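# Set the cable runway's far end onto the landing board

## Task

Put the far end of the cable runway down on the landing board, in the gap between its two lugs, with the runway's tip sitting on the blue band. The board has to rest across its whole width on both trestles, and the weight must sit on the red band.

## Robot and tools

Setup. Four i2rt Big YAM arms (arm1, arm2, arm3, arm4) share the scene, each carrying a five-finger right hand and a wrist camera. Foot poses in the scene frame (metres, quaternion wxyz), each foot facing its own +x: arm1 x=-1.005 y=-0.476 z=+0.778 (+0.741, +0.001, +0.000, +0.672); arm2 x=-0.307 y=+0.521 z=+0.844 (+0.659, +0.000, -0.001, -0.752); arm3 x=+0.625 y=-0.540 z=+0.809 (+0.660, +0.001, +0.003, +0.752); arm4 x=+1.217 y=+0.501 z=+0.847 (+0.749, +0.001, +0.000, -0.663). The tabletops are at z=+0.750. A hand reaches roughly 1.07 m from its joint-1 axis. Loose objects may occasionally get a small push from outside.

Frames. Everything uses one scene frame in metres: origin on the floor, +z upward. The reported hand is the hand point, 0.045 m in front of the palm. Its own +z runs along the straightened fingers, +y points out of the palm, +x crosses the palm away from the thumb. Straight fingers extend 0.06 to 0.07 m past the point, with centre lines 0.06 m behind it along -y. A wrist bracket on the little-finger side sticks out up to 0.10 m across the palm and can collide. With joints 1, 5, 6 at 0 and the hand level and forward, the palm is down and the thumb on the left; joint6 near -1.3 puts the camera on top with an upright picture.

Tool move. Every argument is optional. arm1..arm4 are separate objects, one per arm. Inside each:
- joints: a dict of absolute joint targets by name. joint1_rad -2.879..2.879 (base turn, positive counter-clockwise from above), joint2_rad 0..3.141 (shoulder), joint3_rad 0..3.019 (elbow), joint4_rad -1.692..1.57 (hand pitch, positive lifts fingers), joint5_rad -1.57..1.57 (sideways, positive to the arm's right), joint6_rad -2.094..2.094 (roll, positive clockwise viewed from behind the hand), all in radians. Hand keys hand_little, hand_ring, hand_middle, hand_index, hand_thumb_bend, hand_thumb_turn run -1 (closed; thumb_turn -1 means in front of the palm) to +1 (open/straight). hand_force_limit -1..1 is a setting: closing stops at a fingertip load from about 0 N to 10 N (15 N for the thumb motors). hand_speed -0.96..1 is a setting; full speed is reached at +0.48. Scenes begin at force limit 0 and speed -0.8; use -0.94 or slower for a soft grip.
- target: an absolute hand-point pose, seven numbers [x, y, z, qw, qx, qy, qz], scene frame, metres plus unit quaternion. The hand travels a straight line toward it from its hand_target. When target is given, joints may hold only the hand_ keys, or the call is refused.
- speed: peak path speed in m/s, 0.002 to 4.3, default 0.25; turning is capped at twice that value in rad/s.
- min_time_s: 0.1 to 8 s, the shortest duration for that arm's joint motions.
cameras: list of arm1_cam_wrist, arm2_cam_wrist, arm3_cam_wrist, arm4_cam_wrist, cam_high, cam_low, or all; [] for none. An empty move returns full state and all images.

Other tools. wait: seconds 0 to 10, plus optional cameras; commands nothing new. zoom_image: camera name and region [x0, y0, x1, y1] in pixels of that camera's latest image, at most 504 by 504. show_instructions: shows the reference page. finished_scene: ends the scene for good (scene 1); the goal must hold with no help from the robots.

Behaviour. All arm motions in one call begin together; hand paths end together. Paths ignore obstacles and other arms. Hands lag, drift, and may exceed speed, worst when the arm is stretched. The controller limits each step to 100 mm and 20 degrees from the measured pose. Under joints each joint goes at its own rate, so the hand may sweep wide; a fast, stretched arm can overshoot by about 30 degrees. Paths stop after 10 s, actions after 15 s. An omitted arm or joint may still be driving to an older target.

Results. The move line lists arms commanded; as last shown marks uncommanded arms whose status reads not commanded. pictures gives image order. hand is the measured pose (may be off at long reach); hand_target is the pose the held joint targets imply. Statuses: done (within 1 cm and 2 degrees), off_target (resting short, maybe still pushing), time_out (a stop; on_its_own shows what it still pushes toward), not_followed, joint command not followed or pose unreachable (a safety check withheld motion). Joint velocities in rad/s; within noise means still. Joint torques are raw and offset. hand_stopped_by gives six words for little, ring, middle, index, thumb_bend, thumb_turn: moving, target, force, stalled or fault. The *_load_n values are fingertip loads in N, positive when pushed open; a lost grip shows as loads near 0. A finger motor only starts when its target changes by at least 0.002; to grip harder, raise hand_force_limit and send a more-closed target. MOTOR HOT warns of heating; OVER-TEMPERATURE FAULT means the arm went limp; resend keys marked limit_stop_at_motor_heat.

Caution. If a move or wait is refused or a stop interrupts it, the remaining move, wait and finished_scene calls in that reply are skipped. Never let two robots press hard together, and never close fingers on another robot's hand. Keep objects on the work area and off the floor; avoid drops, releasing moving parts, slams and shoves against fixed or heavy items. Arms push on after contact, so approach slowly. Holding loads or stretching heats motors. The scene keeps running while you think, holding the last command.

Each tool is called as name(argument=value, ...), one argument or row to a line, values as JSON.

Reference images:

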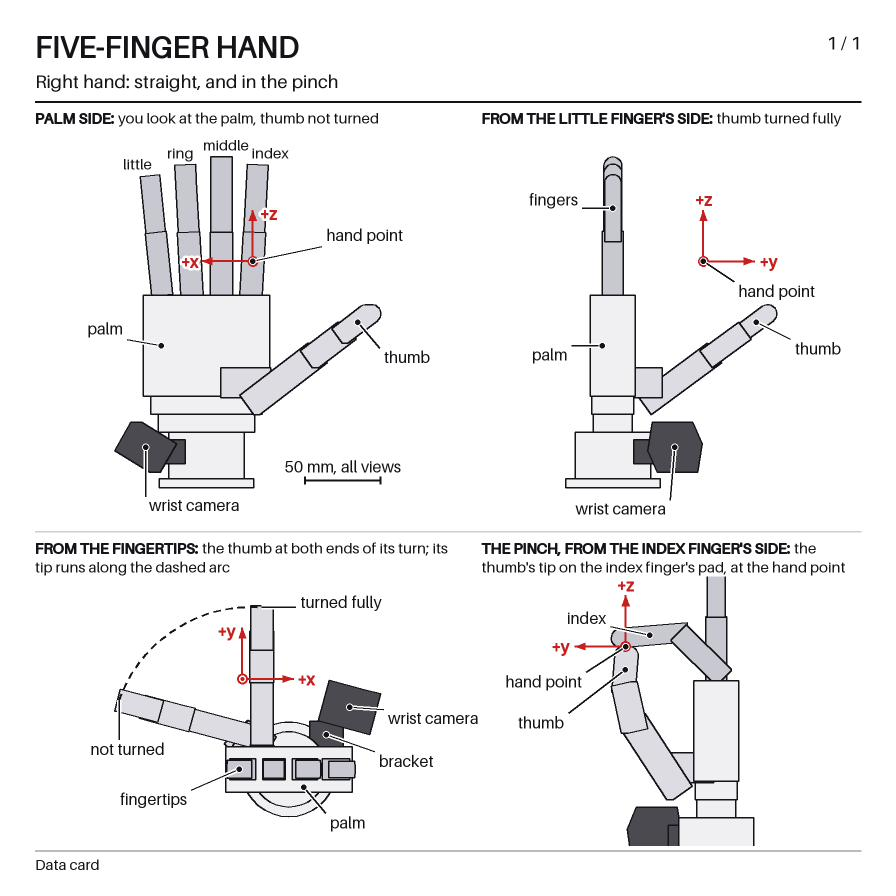

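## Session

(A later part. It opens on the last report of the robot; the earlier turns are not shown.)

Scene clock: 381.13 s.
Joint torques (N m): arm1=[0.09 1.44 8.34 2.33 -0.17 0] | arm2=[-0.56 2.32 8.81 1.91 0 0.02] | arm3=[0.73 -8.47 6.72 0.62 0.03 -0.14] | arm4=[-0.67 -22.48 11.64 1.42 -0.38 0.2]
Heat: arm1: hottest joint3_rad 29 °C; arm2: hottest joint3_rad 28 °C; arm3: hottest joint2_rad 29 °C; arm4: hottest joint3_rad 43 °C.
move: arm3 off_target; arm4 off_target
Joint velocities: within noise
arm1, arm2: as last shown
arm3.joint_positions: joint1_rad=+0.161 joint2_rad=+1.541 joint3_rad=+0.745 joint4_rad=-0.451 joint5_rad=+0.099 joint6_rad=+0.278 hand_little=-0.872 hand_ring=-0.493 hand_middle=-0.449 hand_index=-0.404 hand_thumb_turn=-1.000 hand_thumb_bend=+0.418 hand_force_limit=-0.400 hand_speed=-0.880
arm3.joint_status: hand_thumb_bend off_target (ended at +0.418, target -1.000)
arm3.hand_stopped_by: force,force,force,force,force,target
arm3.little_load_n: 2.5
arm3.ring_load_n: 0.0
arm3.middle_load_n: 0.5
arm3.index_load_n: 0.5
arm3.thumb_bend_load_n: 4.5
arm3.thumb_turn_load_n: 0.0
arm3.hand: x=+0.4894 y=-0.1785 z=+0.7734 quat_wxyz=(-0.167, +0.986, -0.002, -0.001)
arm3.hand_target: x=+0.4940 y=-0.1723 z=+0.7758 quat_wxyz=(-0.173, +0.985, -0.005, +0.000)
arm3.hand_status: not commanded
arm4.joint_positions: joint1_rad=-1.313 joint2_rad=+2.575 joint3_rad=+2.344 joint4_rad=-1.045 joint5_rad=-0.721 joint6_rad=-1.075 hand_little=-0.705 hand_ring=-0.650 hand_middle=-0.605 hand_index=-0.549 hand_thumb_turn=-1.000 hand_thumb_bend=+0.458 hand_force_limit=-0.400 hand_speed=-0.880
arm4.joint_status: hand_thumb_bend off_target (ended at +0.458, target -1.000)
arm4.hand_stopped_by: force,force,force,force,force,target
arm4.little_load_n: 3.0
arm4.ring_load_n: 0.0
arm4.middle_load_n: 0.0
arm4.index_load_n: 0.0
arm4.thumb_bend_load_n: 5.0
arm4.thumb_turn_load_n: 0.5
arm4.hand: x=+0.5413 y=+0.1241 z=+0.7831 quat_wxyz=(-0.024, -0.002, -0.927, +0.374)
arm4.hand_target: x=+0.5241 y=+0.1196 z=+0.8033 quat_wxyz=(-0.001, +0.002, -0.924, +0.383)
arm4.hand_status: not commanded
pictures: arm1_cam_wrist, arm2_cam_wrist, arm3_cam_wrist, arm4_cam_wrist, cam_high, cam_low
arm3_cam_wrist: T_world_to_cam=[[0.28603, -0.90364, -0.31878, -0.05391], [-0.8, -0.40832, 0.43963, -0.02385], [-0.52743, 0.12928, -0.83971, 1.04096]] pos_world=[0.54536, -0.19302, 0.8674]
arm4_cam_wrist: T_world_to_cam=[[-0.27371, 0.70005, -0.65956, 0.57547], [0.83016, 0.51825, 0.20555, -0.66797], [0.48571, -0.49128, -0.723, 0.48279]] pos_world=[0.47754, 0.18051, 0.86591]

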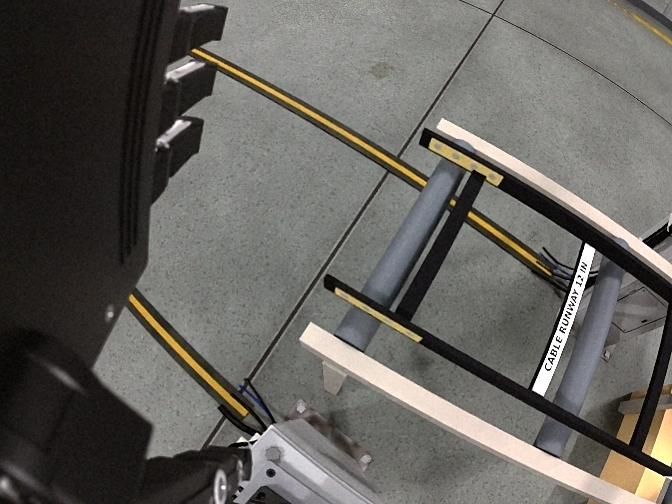

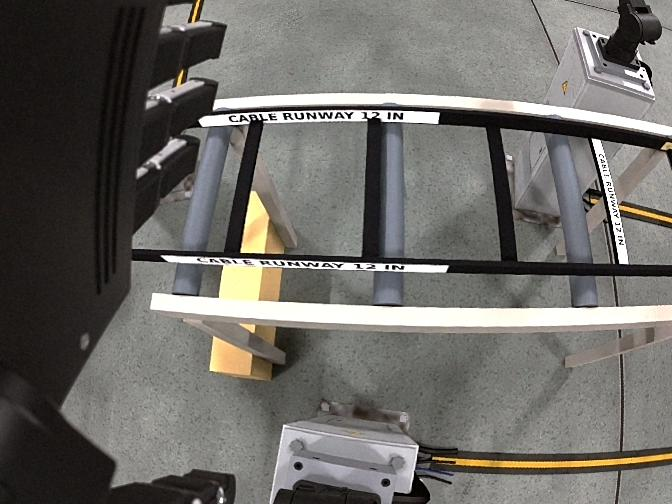

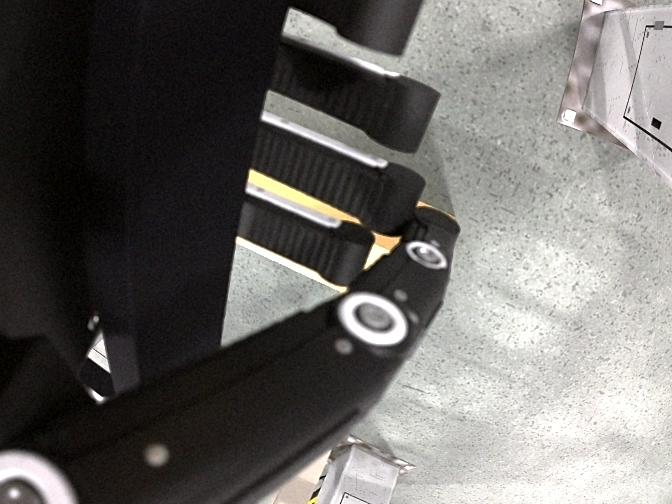

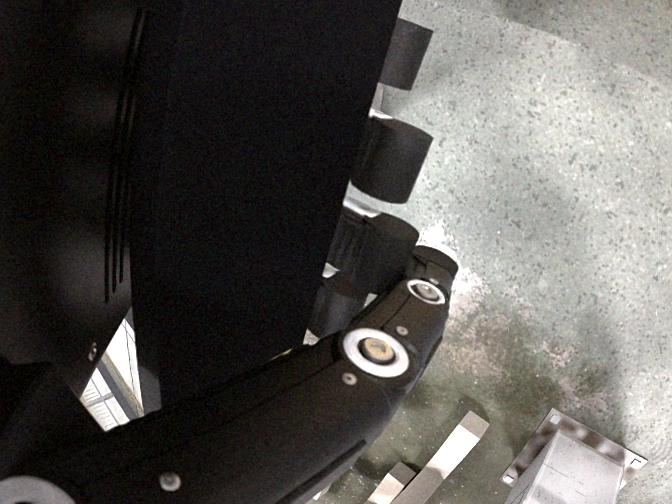

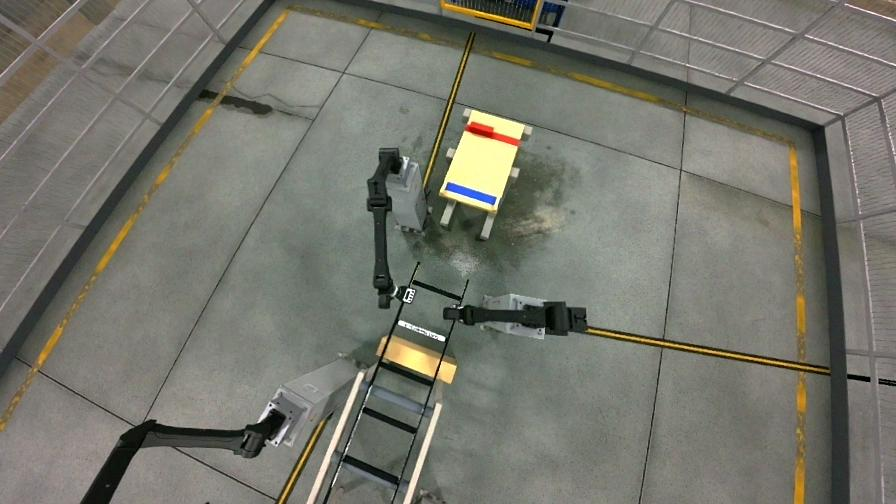

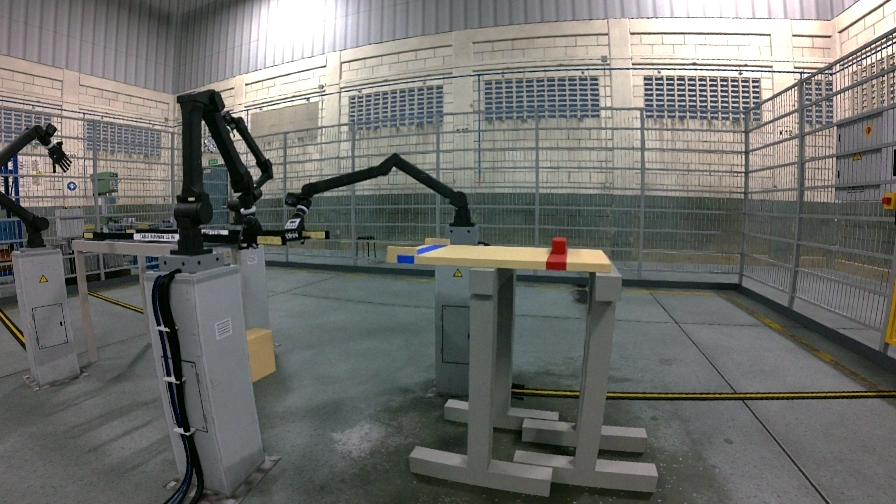

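move(
  arm3={"target": [0.574, -0.1723, 0.780, 0.1736, -0.9848, 0, 0], "speed": 0.06},
  arm4={"target": [0.604, 0.1196, 0.805, 0, 0, 0.9239, -0.3827], "speed": 0.06},
  cameras=["all"],
)

Scene clock: 388.70 s.
Joint torques (N m): arm1=[-0.09 1.2 8.23 2.48 -0.11 0.03] | arm2=[-1.2 1.9 8.95 2.11 -0.01 0.06] | arm3=[1.14 -9.29 6.38 0.94 -0.13 -0.24] | arm4=[0.09 -22.59 7.95 2.03 -0.3 0.12]
Heat: arm1: hottest joint3_rad 29 °C; arm2: hottest joint3_rad 28 °C; arm3: hottest joint2_rad 29 °C; arm4: hottest joint3_rad 42 °C.
move: arm3 off_target; arm4 off_target
Joint velocities: within noise
arm1, arm2: as last shown
arm2.middle_load_n: 0.5
arm3.joint_positions: joint1_rad=-0.058 joint2_rad=+1.516 joint3_rad=+0.713 joint4_rad=-0.451 joint5_rad=+0.031 joint6_rad=+0.082 hand_little=-0.872 hand_ring=-0.493 hand_middle=-0.449 hand_index=-0.404 hand_thumb_turn=-1.000 hand_thumb_bend=+0.418 hand_force_limit=-0.400 hand_speed=-0.880
arm3.joint_status: not commanded
arm3.hand_stopped_by: force,force,force,force,force,target
arm3.little_load_n: 1.0
arm3.ring_load_n: 0.0
arm3.middle_load_n: 0.5
arm3.index_load_n: 0.0
arm3.thumb_bend_load_n: 4.5
arm3.thumb_turn_load_n: 0.0
arm3.hand: x=+0.5702 y=-0.1798 z=+0.7719 quat_wxyz=(-0.157, +0.988, -0.008, +0.001)
arm3.hand_target: x=+0.5749 y=-0.1722 z=+0.7799 quat_wxyz=(-0.174, +0.985, -0.002, +0.002)
arm3.hand_status: off_target (0.012 m and 2.1 deg from the pose sent, 0.085 m and 0.8 deg at the start)
arm4.joint_positions: joint1_rad=-1.281 joint2_rad=+2.341 joint3_rad=+1.884 joint4_rad=-0.784 joint5_rad=-0.706 joint6_rad=-1.013 hand_little=-0.705 hand_ring=-0.650 hand_middle=-0.605 hand_index=-0.549 hand_thumb_turn=-1.000 hand_thumb_bend=+0.458 hand_force_limit=-0.400 hand_speed=-0.880
arm4.joint_status: not commanded
arm4.hand_stopped_by: force,force,force,force,force,target
arm4.little_load_n: 0.0
arm4.ring_load_n: 0.5
arm4.middle_load_n: 0.5
arm4.index_load_n: 0.0
arm4.thumb_bend_load_n: 5.0
arm4.thumb_turn_load_n: 1.0
arm4.hand: x=+0.6148 y=+0.1291 z=+0.7809 quat_wxyz=(-0.024, -0.012, -0.928, +0.373)
arm4.hand_target: x=+0.6050 y=+0.1201 z=+0.8059 quat_wxyz=(-0.001, -0.002, -0.924, +0.383)
arm4.hand_status: off_target (0.028 m and 3.3 deg from the pose sent, 0.067 m and 3.0 deg at the start)
pictures: arm1_cam_wrist, arm2_cam_wrist, arm3_cam_wrist, arm4_cam_wrist, cam_high, cam_low
arm3_cam_wrist: T_world_to_cam=[[0.27562, -0.91333, -0.29977, -0.08914], [-0.80548, -0.38963, 0.44653, 0.04204], [-0.52463, 0.11838, -0.84306, 1.08147]] pos_world=[0.6258, -0.19307, 0.86625]
arm4_cam_wrist: T_world_to_cam=[[-0.25682, 0.70666, -0.6593, 0.57911], [0.83776, 0.50291, 0.2127, -0.73939], [0.48187, -0.49771, -0.72117, 0.44972]] pos_world=[0.55145, 0.18645, 0.8634]

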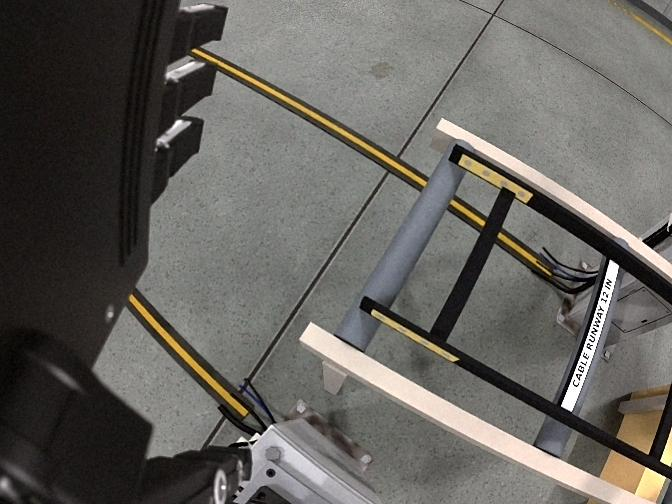

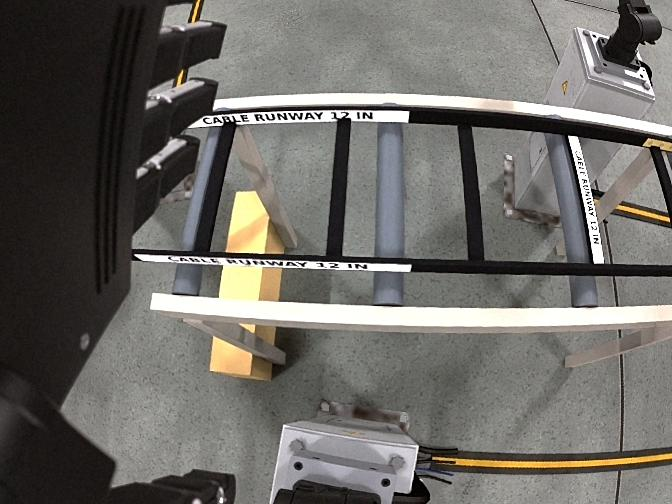

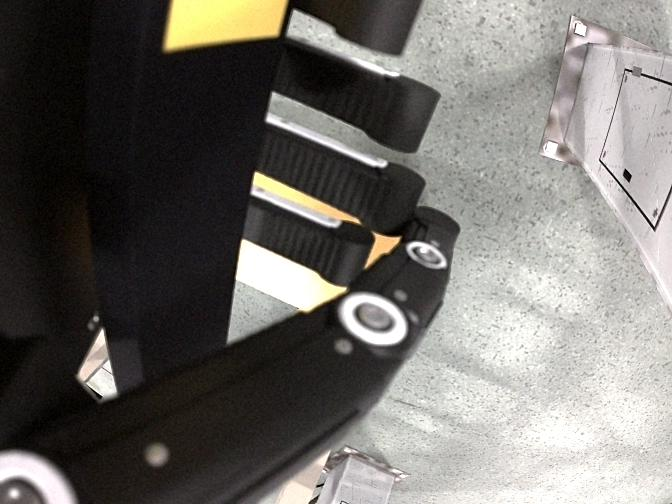

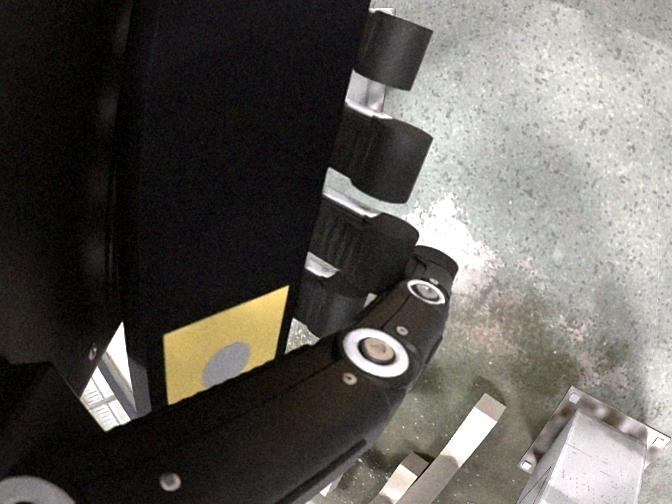

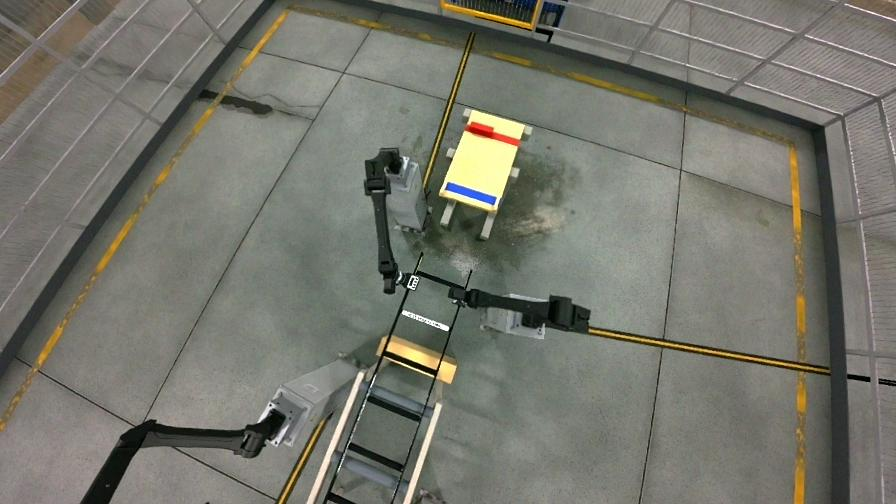

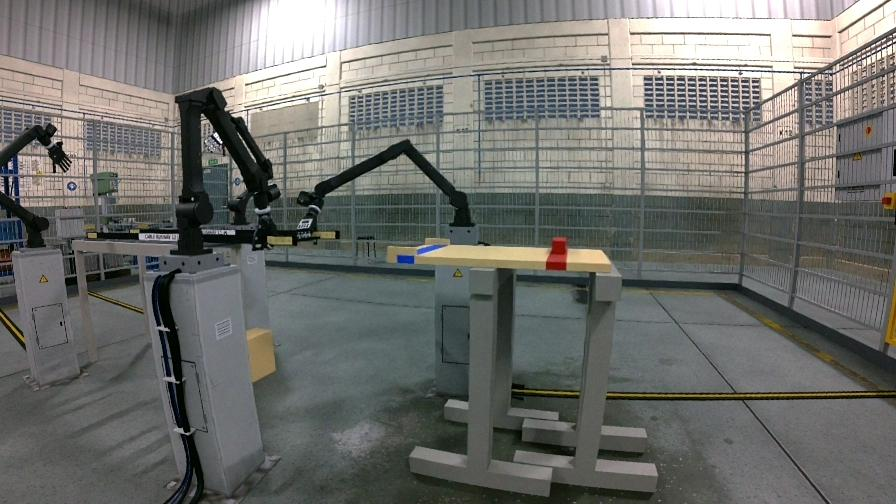

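move(
  arm3={"joints": {"hand_force_limit": 0.1, "hand_speed": -0.9, "hand_index": -0.92, "hand_middle": -0.92, "hand_ring": -0.92, "hand_little": -0.92, "hand_thumb_bend": -0.98}},
  arm4={"joints": {"hand_force_limit": 0.1, "hand_speed": -0.9, "hand_index": -0.92, "hand_middle": -0.92, "hand_ring": -0.92, "hand_little": -0.92, "hand_thumb_bend": -0.98}},
  cameras=["arm3_cam_wrist", "arm4_cam_wrist"],
)

Scene clock: 399.07 s.
Joint torques (N m): arm1=[-0.26 1.26 8.29 2.47 -0.11 0.05] | arm2=[0.03 1.61 8.77 2.13 -0.07 -0.01] | arm3=[0.97 -9.47 6.58 0.88 -0.13 -0.11] | arm4=[-0.32 -22.53 8.53 1.37 -0.61 0.27]
Heat: arm1: hottest joint3_rad 29 °C; arm2: hottest joint3_rad 29 °C; arm3: hottest joint2_rad 29 °C; arm4: hottest joint3_rad 40 °C.
move: arm3 off_target; arm4 off_target
Joint velocities: within noise
arm1, arm2: as last shown
arm2.middle_load_n: 0.0
arm3.joint_positions: joint1_rad=-0.057 joint2_rad=+1.516 joint3_rad=+0.710 joint4_rad=-0.451 joint5_rad=+0.033 joint6_rad=+0.059 hand_little=-0.920 hand_ring=-0.919 hand_middle=-0.474 hand_index=-0.885 hand_thumb_turn=-1.000 hand_thumb_bend=+0.395 hand_force_limit=+0.100 hand_speed=-0.900
arm3.joint_status: hand_middle off_target (ended at -0.474, target -0.920); hand_index off_target (ended at -0.885, target -0.920); hand_thumb_bend off_target (ended at +0.395, target -0.980); the others done
arm3.hand_stopped_by: target,target,force,force,force,target
arm3.little_load_n: 0.0
arm3.ring_load_n: 3.5
arm3.middle_load_n: 6.0
arm3.index_load_n: 5.5
arm3.thumb_bend_load_n: 8.0
arm3.thumb_turn_load_n: 0.0
arm3.hand: x=+0.5714 y=-0.1822 z=+0.7707 quat_wxyz=(-0.156, +0.988, +0.004, +0.004)
arm3.hand_target: x=+0.5751 y=-0.1724 z=+0.7798 quat_wxyz=(-0.174, +0.985, +0.002, +0.003)
arm3.hand_status: not commanded
arm4.joint_positions: joint1_rad=-1.277 joint2_rad=+2.341 joint3_rad=+1.876 joint4_rad=-0.769 joint5_rad=-0.698 joint6_rad=-1.026 hand_little=-0.759 hand_ring=-0.722 hand_middle=-0.621 hand_index=-0.714 hand_thumb_turn=-1.000 hand_thumb_bend=+0.440 hand_force_limit=+0.100 hand_speed=-0.900
arm4.joint_status: hand_little off_target (ended at -0.759, target -0.920); hand_ring off_target (ended at -0.722, target -0.920); hand_middle off_target (ended at -0.621, target -0.920); hand_index off_target (ended at -0.714, target -0.920); hand_thumb_bend off_target (ended at +0.440, target -0.980); the others done
arm4.hand_stopped_by: force,force,force,force,force,target
arm4.little_load_n: 0.0
arm4.ring_load_n: 0.0
arm4.middle_load_n: 6.5
arm4.index_load_n: 4.5
arm4.thumb_bend_load_n: 9.0
arm4.thumb_turn_load_n: 0.5
arm4.hand: x=+0.6143 y=+0.1275 z=+0.7774 quat_wxyz=(-0.017, -0.002, -0.928, +0.371)
arm4.hand_target: x=+0.6045 y=+0.1204 z=+0.8058 quat_wxyz=(+0.000, +0.000, -0.924, +0.383)
arm4.hand_status: not commanded
arm3_cam_wrist: T_world_to_cam=[[0.29912, -0.90765, -0.29444, -0.10854], [-0.80026, -0.40669, 0.44068, 0.04109], [-0.51973, 0.10381, -0.848, 1.07983]] pos_world=[0.62656, -0.1939, 0.86563]
arm4_cam_wrist: T_world_to_cam=[[-0.27806, 0.70547, -0.65192, 0.58535], [0.83563, 0.51236, 0.19802, -0.72599], [0.47371, -0.4897, -0.73198, 0.45903]] pos_world=[0.55198, 0.18381, 0.86136]

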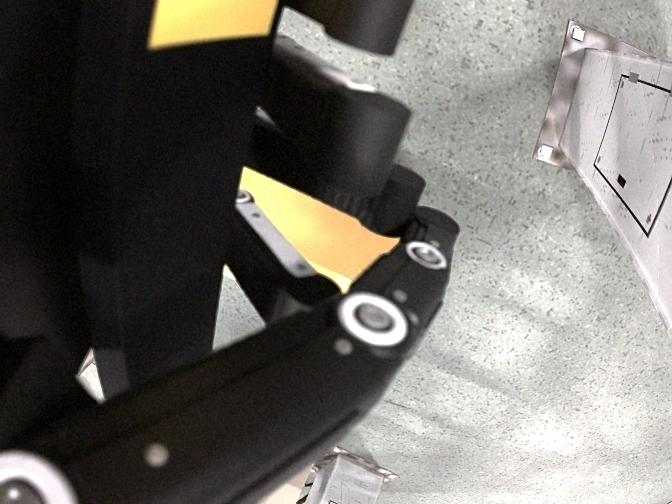

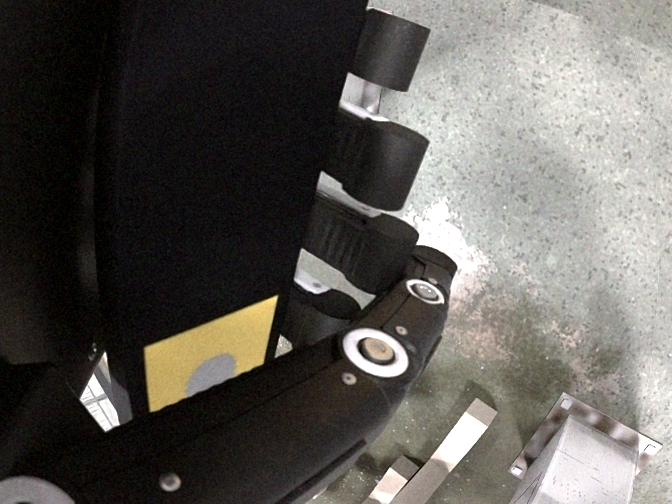

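move(
  arm3={"target": [0.665, -0.1723, 0.783, 0.1736, -0.9848, 0, 0], "speed": 0.06},
  arm4={"target": [0.695, 0.1196, 0.808, 0, 0, 0.9239, -0.3827], "speed": 0.06},
  cameras=["all"],
)

Scene clock: 404.10 s.
Joint torques (N m): arm1=[0.5 2.08 8.39 2.15 -0.06 0.03] | arm2=[-1.08 1.61 8.76 1.87 -0.02 0.06] | arm3=[1.03 -9.05 8.1 0.09 -0.5 -0.03] | arm4=[-0.67 -21.25 7.54 1.48 -0.39 0.37]
Heat: arm1: hottest joint3_rad 29 °C; arm2: hottest joint3_rad 29 °C; arm3: hottest joint2_rad 29 °C; arm4: hottest joint3_rad 40 °C.
move: arm3 off_target; arm4 off_target
Joint velocities: within noise
arm1.joint_positions: joint1_rad=+0.478 joint2_rad=+0.616 joint3_rad=+1.350 joint4_rad=-1.377 joint5_rad=-0.134 joint6_rad=-1.439 hand_little=+1.000 hand_ring=+1.000 hand_middle=+1.000 hand_index=+1.000 hand_thumb_turn=+1.000 hand_thumb_bend=+1.000 hand_force_limit=+0.000 hand_speed=-0.800
arm1.joint_status: not commanded
arm1.hand_stopped_by: target,target,target,target,target,target
arm1.little_load_n: 0.0
arm1.ring_load_n: 0.0
arm1.middle_load_n: 0.0
arm1.index_load_n: 0.0
arm1.thumb_bend_load_n: 0.0
arm1.thumb_turn_load_n: 0.0
arm1.hand: x=-1.0634 y=-0.2502 z=+1.2433 quat_wxyz=(-0.416, +0.524, +0.723, +0.174)
arm1.hand_target: x=-1.0630 y=-0.2511 z=+1.2505 quat_wxyz=(-0.422, +0.521, +0.720, +0.178)
arm1.hand_status: not commanded
arm2.joint_positions: joint1_rad=+0.105 joint2_rad=+0.621 joint3_rad=+1.439 joint4_rad=-1.482 joint5_rad=-0.124 joint6_rad=-1.321 hand_little=+1.000 hand_ring=+1.000 hand_middle=+1.000 hand_index=+1.000 hand_thumb_turn=+1.000 hand_thumb_bend=+1.000 hand_force_limit=+0.000 hand_speed=-0.800
arm2.joint_status: not commanded
arm2.hand_stopped_by: target,target,target,target,target,target
arm2.little_load_n: 0.0
arm2.ring_load_n: 0.0
arm2.middle_load_n: 0.0
arm2.index_load_n: 0.0
arm2.thumb_bend_load_n: 0.0
arm2.thumb_turn_load_n: 0.0
arm2.hand: x=-0.3402 y=+0.3205 z=+1.3259 quat_wxyz=(+0.229, +0.562, -0.700, +0.377)
arm2.hand_target: x=-0.3402 y=+0.3209 z=+1.3357 quat_wxyz=(+0.236, +0.559, -0.695, +0.386)
arm2.hand_status: not commanded
arm3.joint_positions: joint1_rad=-0.312 joint2_rad=+1.516 joint3_rad=+0.707 joint4_rad=-0.452 joint5_rad=-0.053 joint6_rad=-0.182 hand_little=-0.920 hand_ring=-0.919 hand_middle=-0.474 hand_index=-0.885 hand_thumb_turn=-1.000 hand_thumb_bend=+0.395 hand_force_limit=+0.100 hand_speed=-0.900
arm3.joint_status: not commanded
arm3.hand_stopped_by: target,target,force,force,force,target
arm3.little_load_n: 0.0
arm3.ring_load_n: 3.0
arm3.middle_load_n: 6.0
arm3.index_load_n: 5.0
arm3.thumb_bend_load_n: 7.5
arm3.thumb_turn_load_n: 0.0
arm3.hand: x=+0.6599 y=-0.1888 z=+0.7697 quat_wxyz=(-0.155, +0.988, +0.004, +0.000)
arm3.hand_target: x=+0.6644 y=-0.1734 z=+0.7827 quat_wxyz=(-0.173, +0.985, -0.001, -0.002)
arm3.hand_status: off_target (0.022 m and 2.2 deg from the pose sent, 0.095 m and 2.2 deg at the start)
arm4.joint_positions: joint1_rad=-1.214 joint2_rad=+2.153 joint3_rad=+1.508 joint4_rad=-0.559 joint5_rad=-0.680 joint6_rad=-0.967 hand_little=-0.759 hand_ring=-0.722 hand_middle=-0.621 hand_index=-0.714 hand_thumb_turn=-1.000 hand_thumb_bend=+0.440 hand_force_limit=+0.100 hand_speed=-0.900
arm4.joint_status: not commanded
arm4.hand_stopped_by: force,force,force,force,force,target
arm4.little_load_n: 0.0
arm4.ring_load_n: 0.0
arm4.middle_load_n: 7.0
arm4.index_load_n: 3.5
arm4.thumb_bend_load_n: 8.5
arm4.thumb_turn_load_n: 0.5
arm4.hand: x=+0.7081 y=+0.1268 z=+0.7747 quat_wxyz=(-0.023, +0.003, -0.929, +0.369)
arm4.hand_target: x=+0.6950 y=+0.1209 z=+0.8078 quat_wxyz=(+0.000, +0.000, -0.924, +0.383)
arm4.hand_status: off_target (0.037 m and 3.1 deg from the pose sent, 0.087 m and 2.5 deg at the start)
pictures: arm1_cam_wrist, arm2_cam_wrist, arm3_cam_wrist, arm4_cam_wrist, cam_high, cam_low
arm3_cam_wrist: T_world_to_cam=[[0.2976, -0.90791, -0.29518, -0.1397], [-0.79649, -0.40659, 0.44754, 0.10194], [-0.52634, 0.10192, -0.84414, 1.12658]] pos_world=[0.71574, -0.20021, 0.86413]
arm4_cam_wrist: T_world_to_cam=[[-0.28346, 0.70463, -0.6505, 0.61294], [0.82757, 0.52246, 0.20533, -0.8046], [0.48454, -0.48013, -0.73123, 0.40278]] pos_world=[0.64445, 0.18186, 0.85845]

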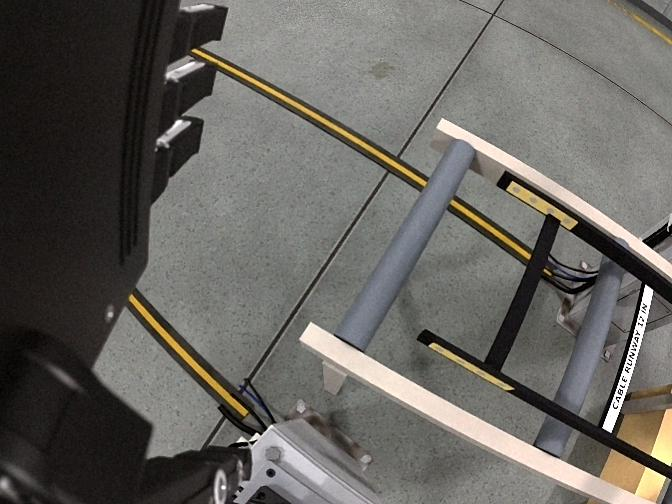

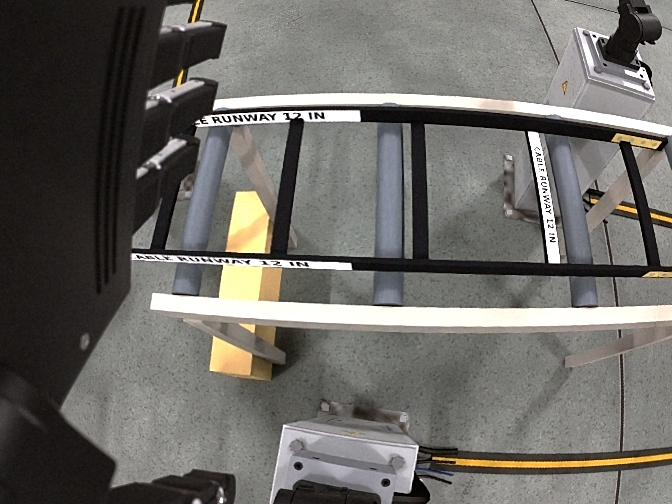

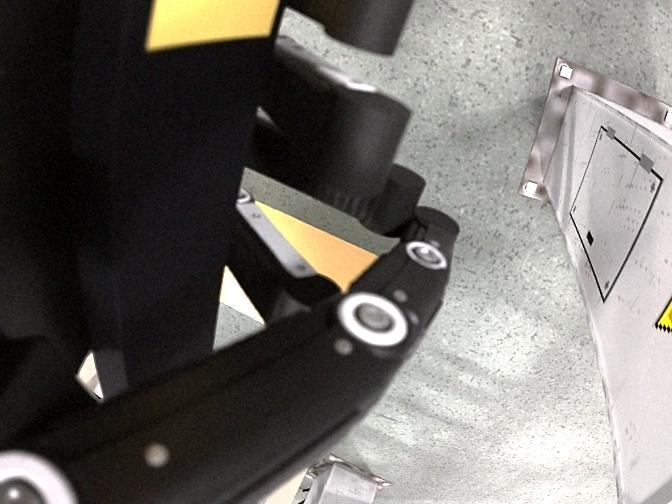

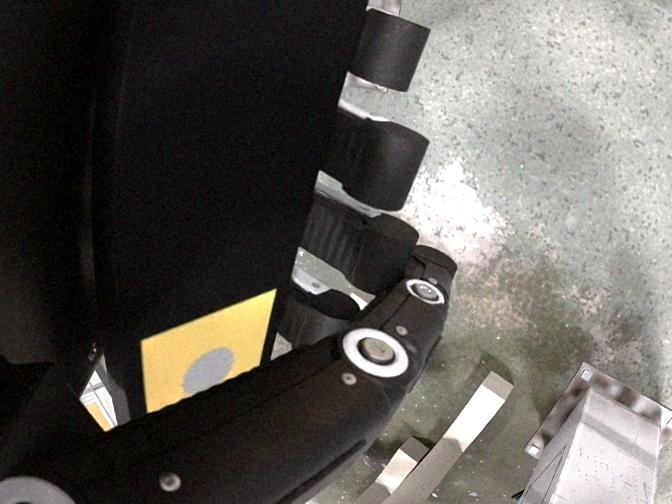

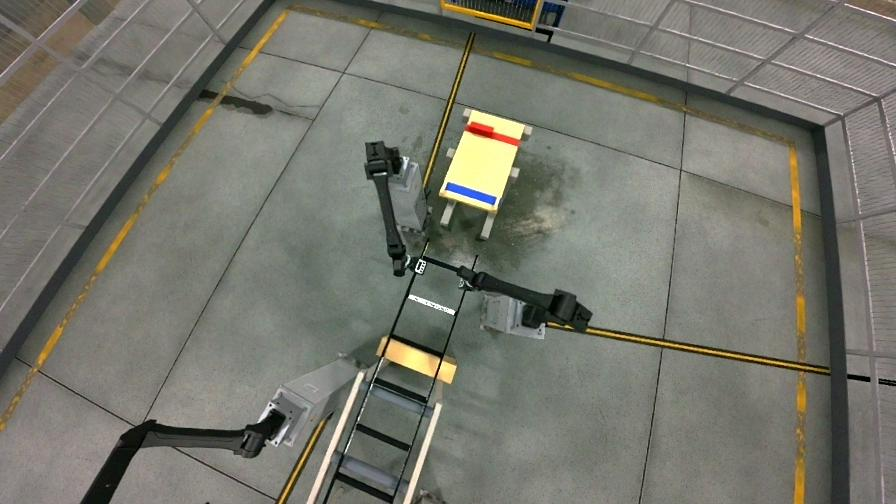

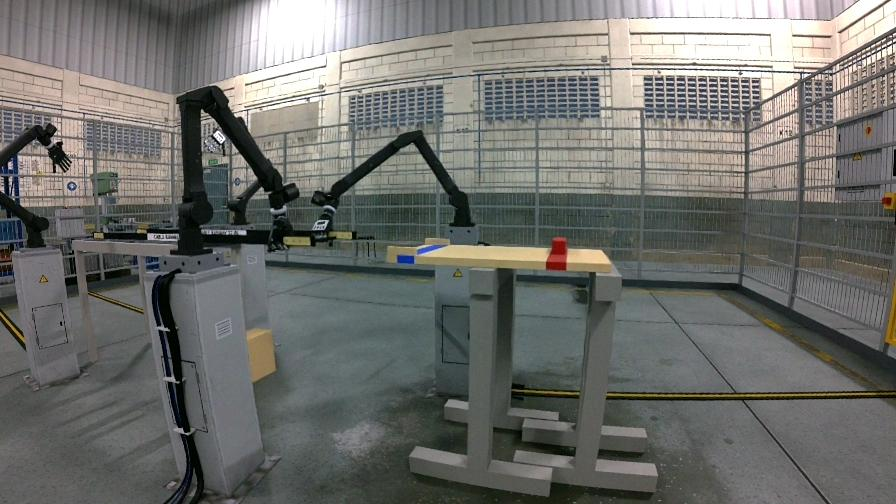

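move(
  arm3={"target": [0.775, -0.1723, 0.790, 0.1736, -0.9848, 0, 0], "speed": 0.06},
  arm4={"target": [0.801, 0.1196, 0.815, 0, 0, 0.9239, -0.3827], "speed": 0.06},
  cameras=["arm3_cam_wrist", "arm4_cam_wrist", "cam_high", "cam_low"],
)

zoom_image(
  camera="cam_low",
  region=[230, 200, 480, 300],
)

zoom_image(
  camera="cam_high",
  region=[380, 160, 560, 320],
)

Scene clock: 413.53 s.
Joint torques (N m): arm1=[-0.32 2.49 8.28 2.07 -0.05 0.05] | arm2=[-0.5 1.79 8.96 2.21 -0.05 0.01] | arm3=[0.91 -10.05 9.43 -0.5 -0.79 -0.04] | arm4=[-0.85 -19.96 6.9 1.2 -0.6 0.43]
Heat: arm1: hottest joint3_rad 29 °C; arm2: hottest joint3_rad 29 °C; arm3: hottest joint2_rad 29 °C; arm4: hottest joint3_rad 38 °C.
move: arm3 off_target; arm4 off_target
Joint velocities: within noise
arm1, arm2: as last shown
arm3.joint_positions: joint1_rad=-0.582 joint2_rad=+1.588 joint3_rad=+0.800 joint4_rad=-0.506 joint5_rad=-0.136 joint6_rad=-0.441 hand_little=-0.920 hand_ring=-0.919 hand_middle=-0.474 hand_index=-0.885 hand_thumb_turn=-1.000 hand_thumb_bend=+0.395 hand_force_limit=+0.100 hand_speed=-0.900
arm3.joint_status: not commanded
arm3.hand_stopped_by: target,target,force,force,force,target
arm3.little_load_n: 0.0
arm3.ring_load_n: 3.5
arm3.middle_load_n: 6.0
arm3.index_load_n: 5.0
arm3.thumb_bend_load_n: 8.0
arm3.thumb_turn_load_n: 0.0
arm3.hand: x=+0.7628 y=-0.1920 z=+0.7700 quat_wxyz=(-0.152, +0.988, +0.004, -0.004)
arm3.hand_target: x=+0.7739 y=-0.1728 z=+0.7899 quat_wxyz=(-0.175, +0.985, +0.000, -0.001)
arm3.hand_status: off_target (0.031 m and 2.6 deg from the pose sent, 0.118 m and 2.2 deg at the start)
arm4.joint_positions: joint1_rad=-1.117 joint2_rad=+1.966 joint3_rad=+1.166 joint4_rad=-0.350 joint5_rad=-0.631 joint6_rad=-0.867 hand_little=-0.759 hand_ring=-0.722 hand_middle=-0.621 hand_index=-0.714 hand_thumb_turn=-1.000 hand_thumb_bend=+0.440 hand_force_limit=+0.100 hand_speed=-0.900
arm4.joint_status: not commanded
arm4.hand_stopped_by: force,force,force,force,force,target
arm4.little_load_n: 0.0
arm4.ring_load_n: 0.0
arm4.middle_load_n: 7.0
arm4.index_load_n: 6.0
arm4.thumb_bend_load_n: 8.5
arm4.thumb_turn_load_n: 0.5
arm4.hand: x=+0.8154 y=+0.1284 z=+0.7750 quat_wxyz=(-0.023, +0.005, -0.932, +0.361)
arm4.hand_target: x=+0.8017 y=+0.1201 z=+0.8145 quat_wxyz=(+0.000, +0.000, -0.924, +0.382)
arm4.hand_status: off_target (0.043 m and 3.8 deg from the pose sent, 0.102 m and 3.1 deg at the start)
arm3_cam_wrist: T_world_to_cam=[[0.29657, -0.90935, -0.29176, -0.17528], [-0.79315, -0.4047, 0.45512, 0.17444], [-0.53194, 0.09644, -0.84127, 1.18244]] pos_world=[0.81932, -0.20282, 0.86423]
arm4_cam_wrist: T_world_to_cam=[[-0.28779, 0.71384, -0.63844, 0.63544], [0.82529, 0.52307, 0.21284, -0.89841], [0.48588, -0.46564, -0.73966, 0.35539]] pos_world=[0.75164, 0.18181, 0.85977]

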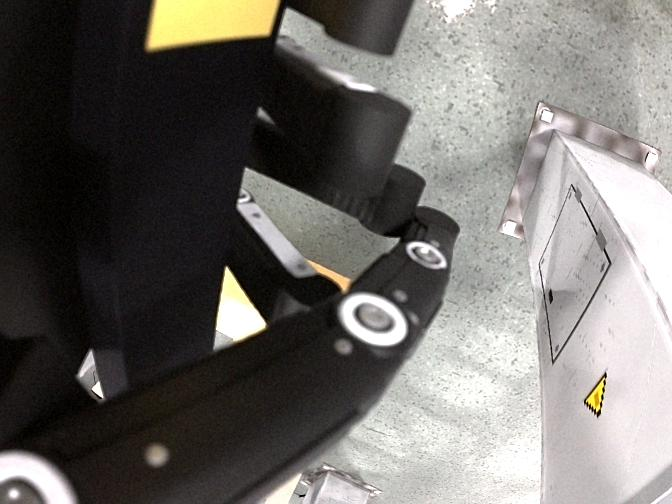

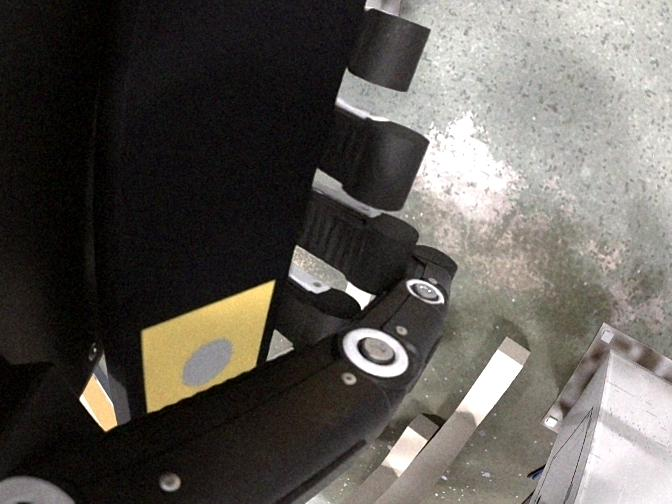

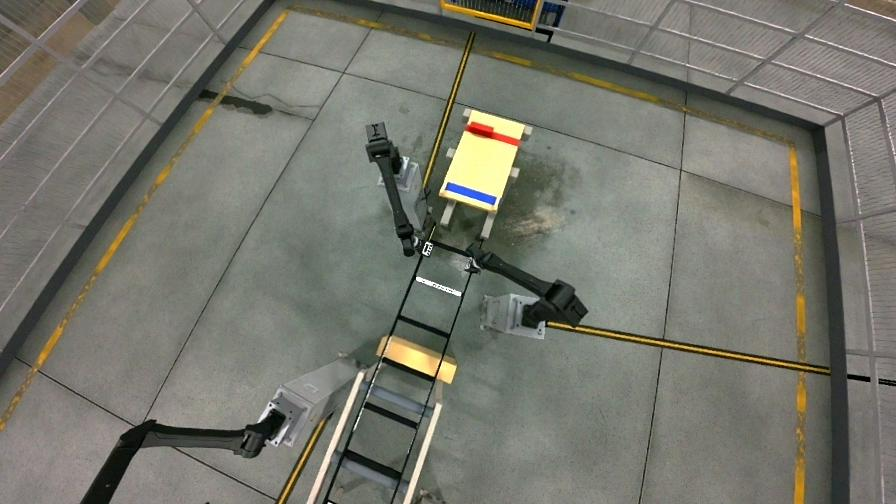

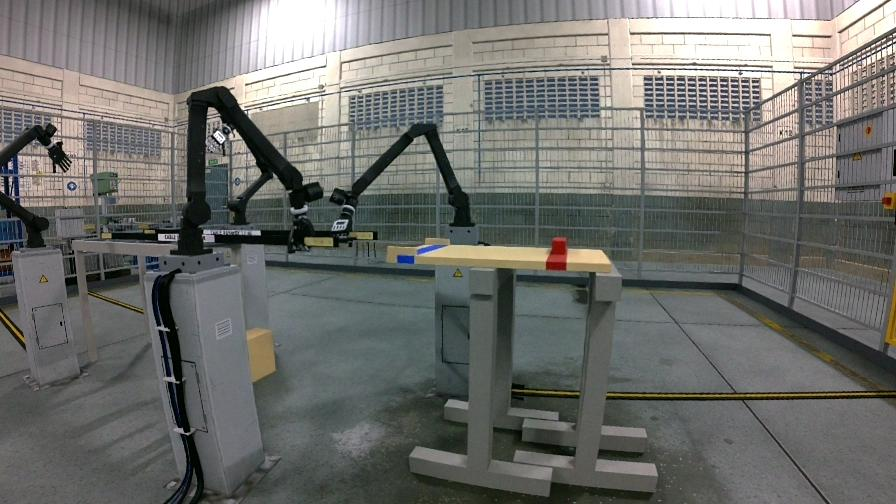

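Scaled by 2.016.

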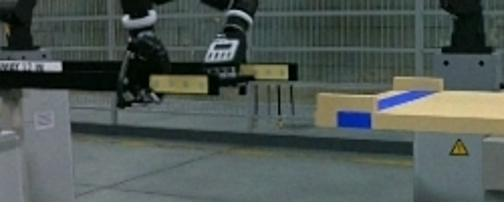

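Scaled by 2.800.

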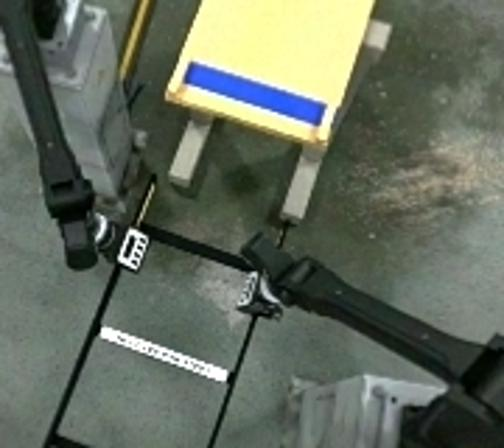

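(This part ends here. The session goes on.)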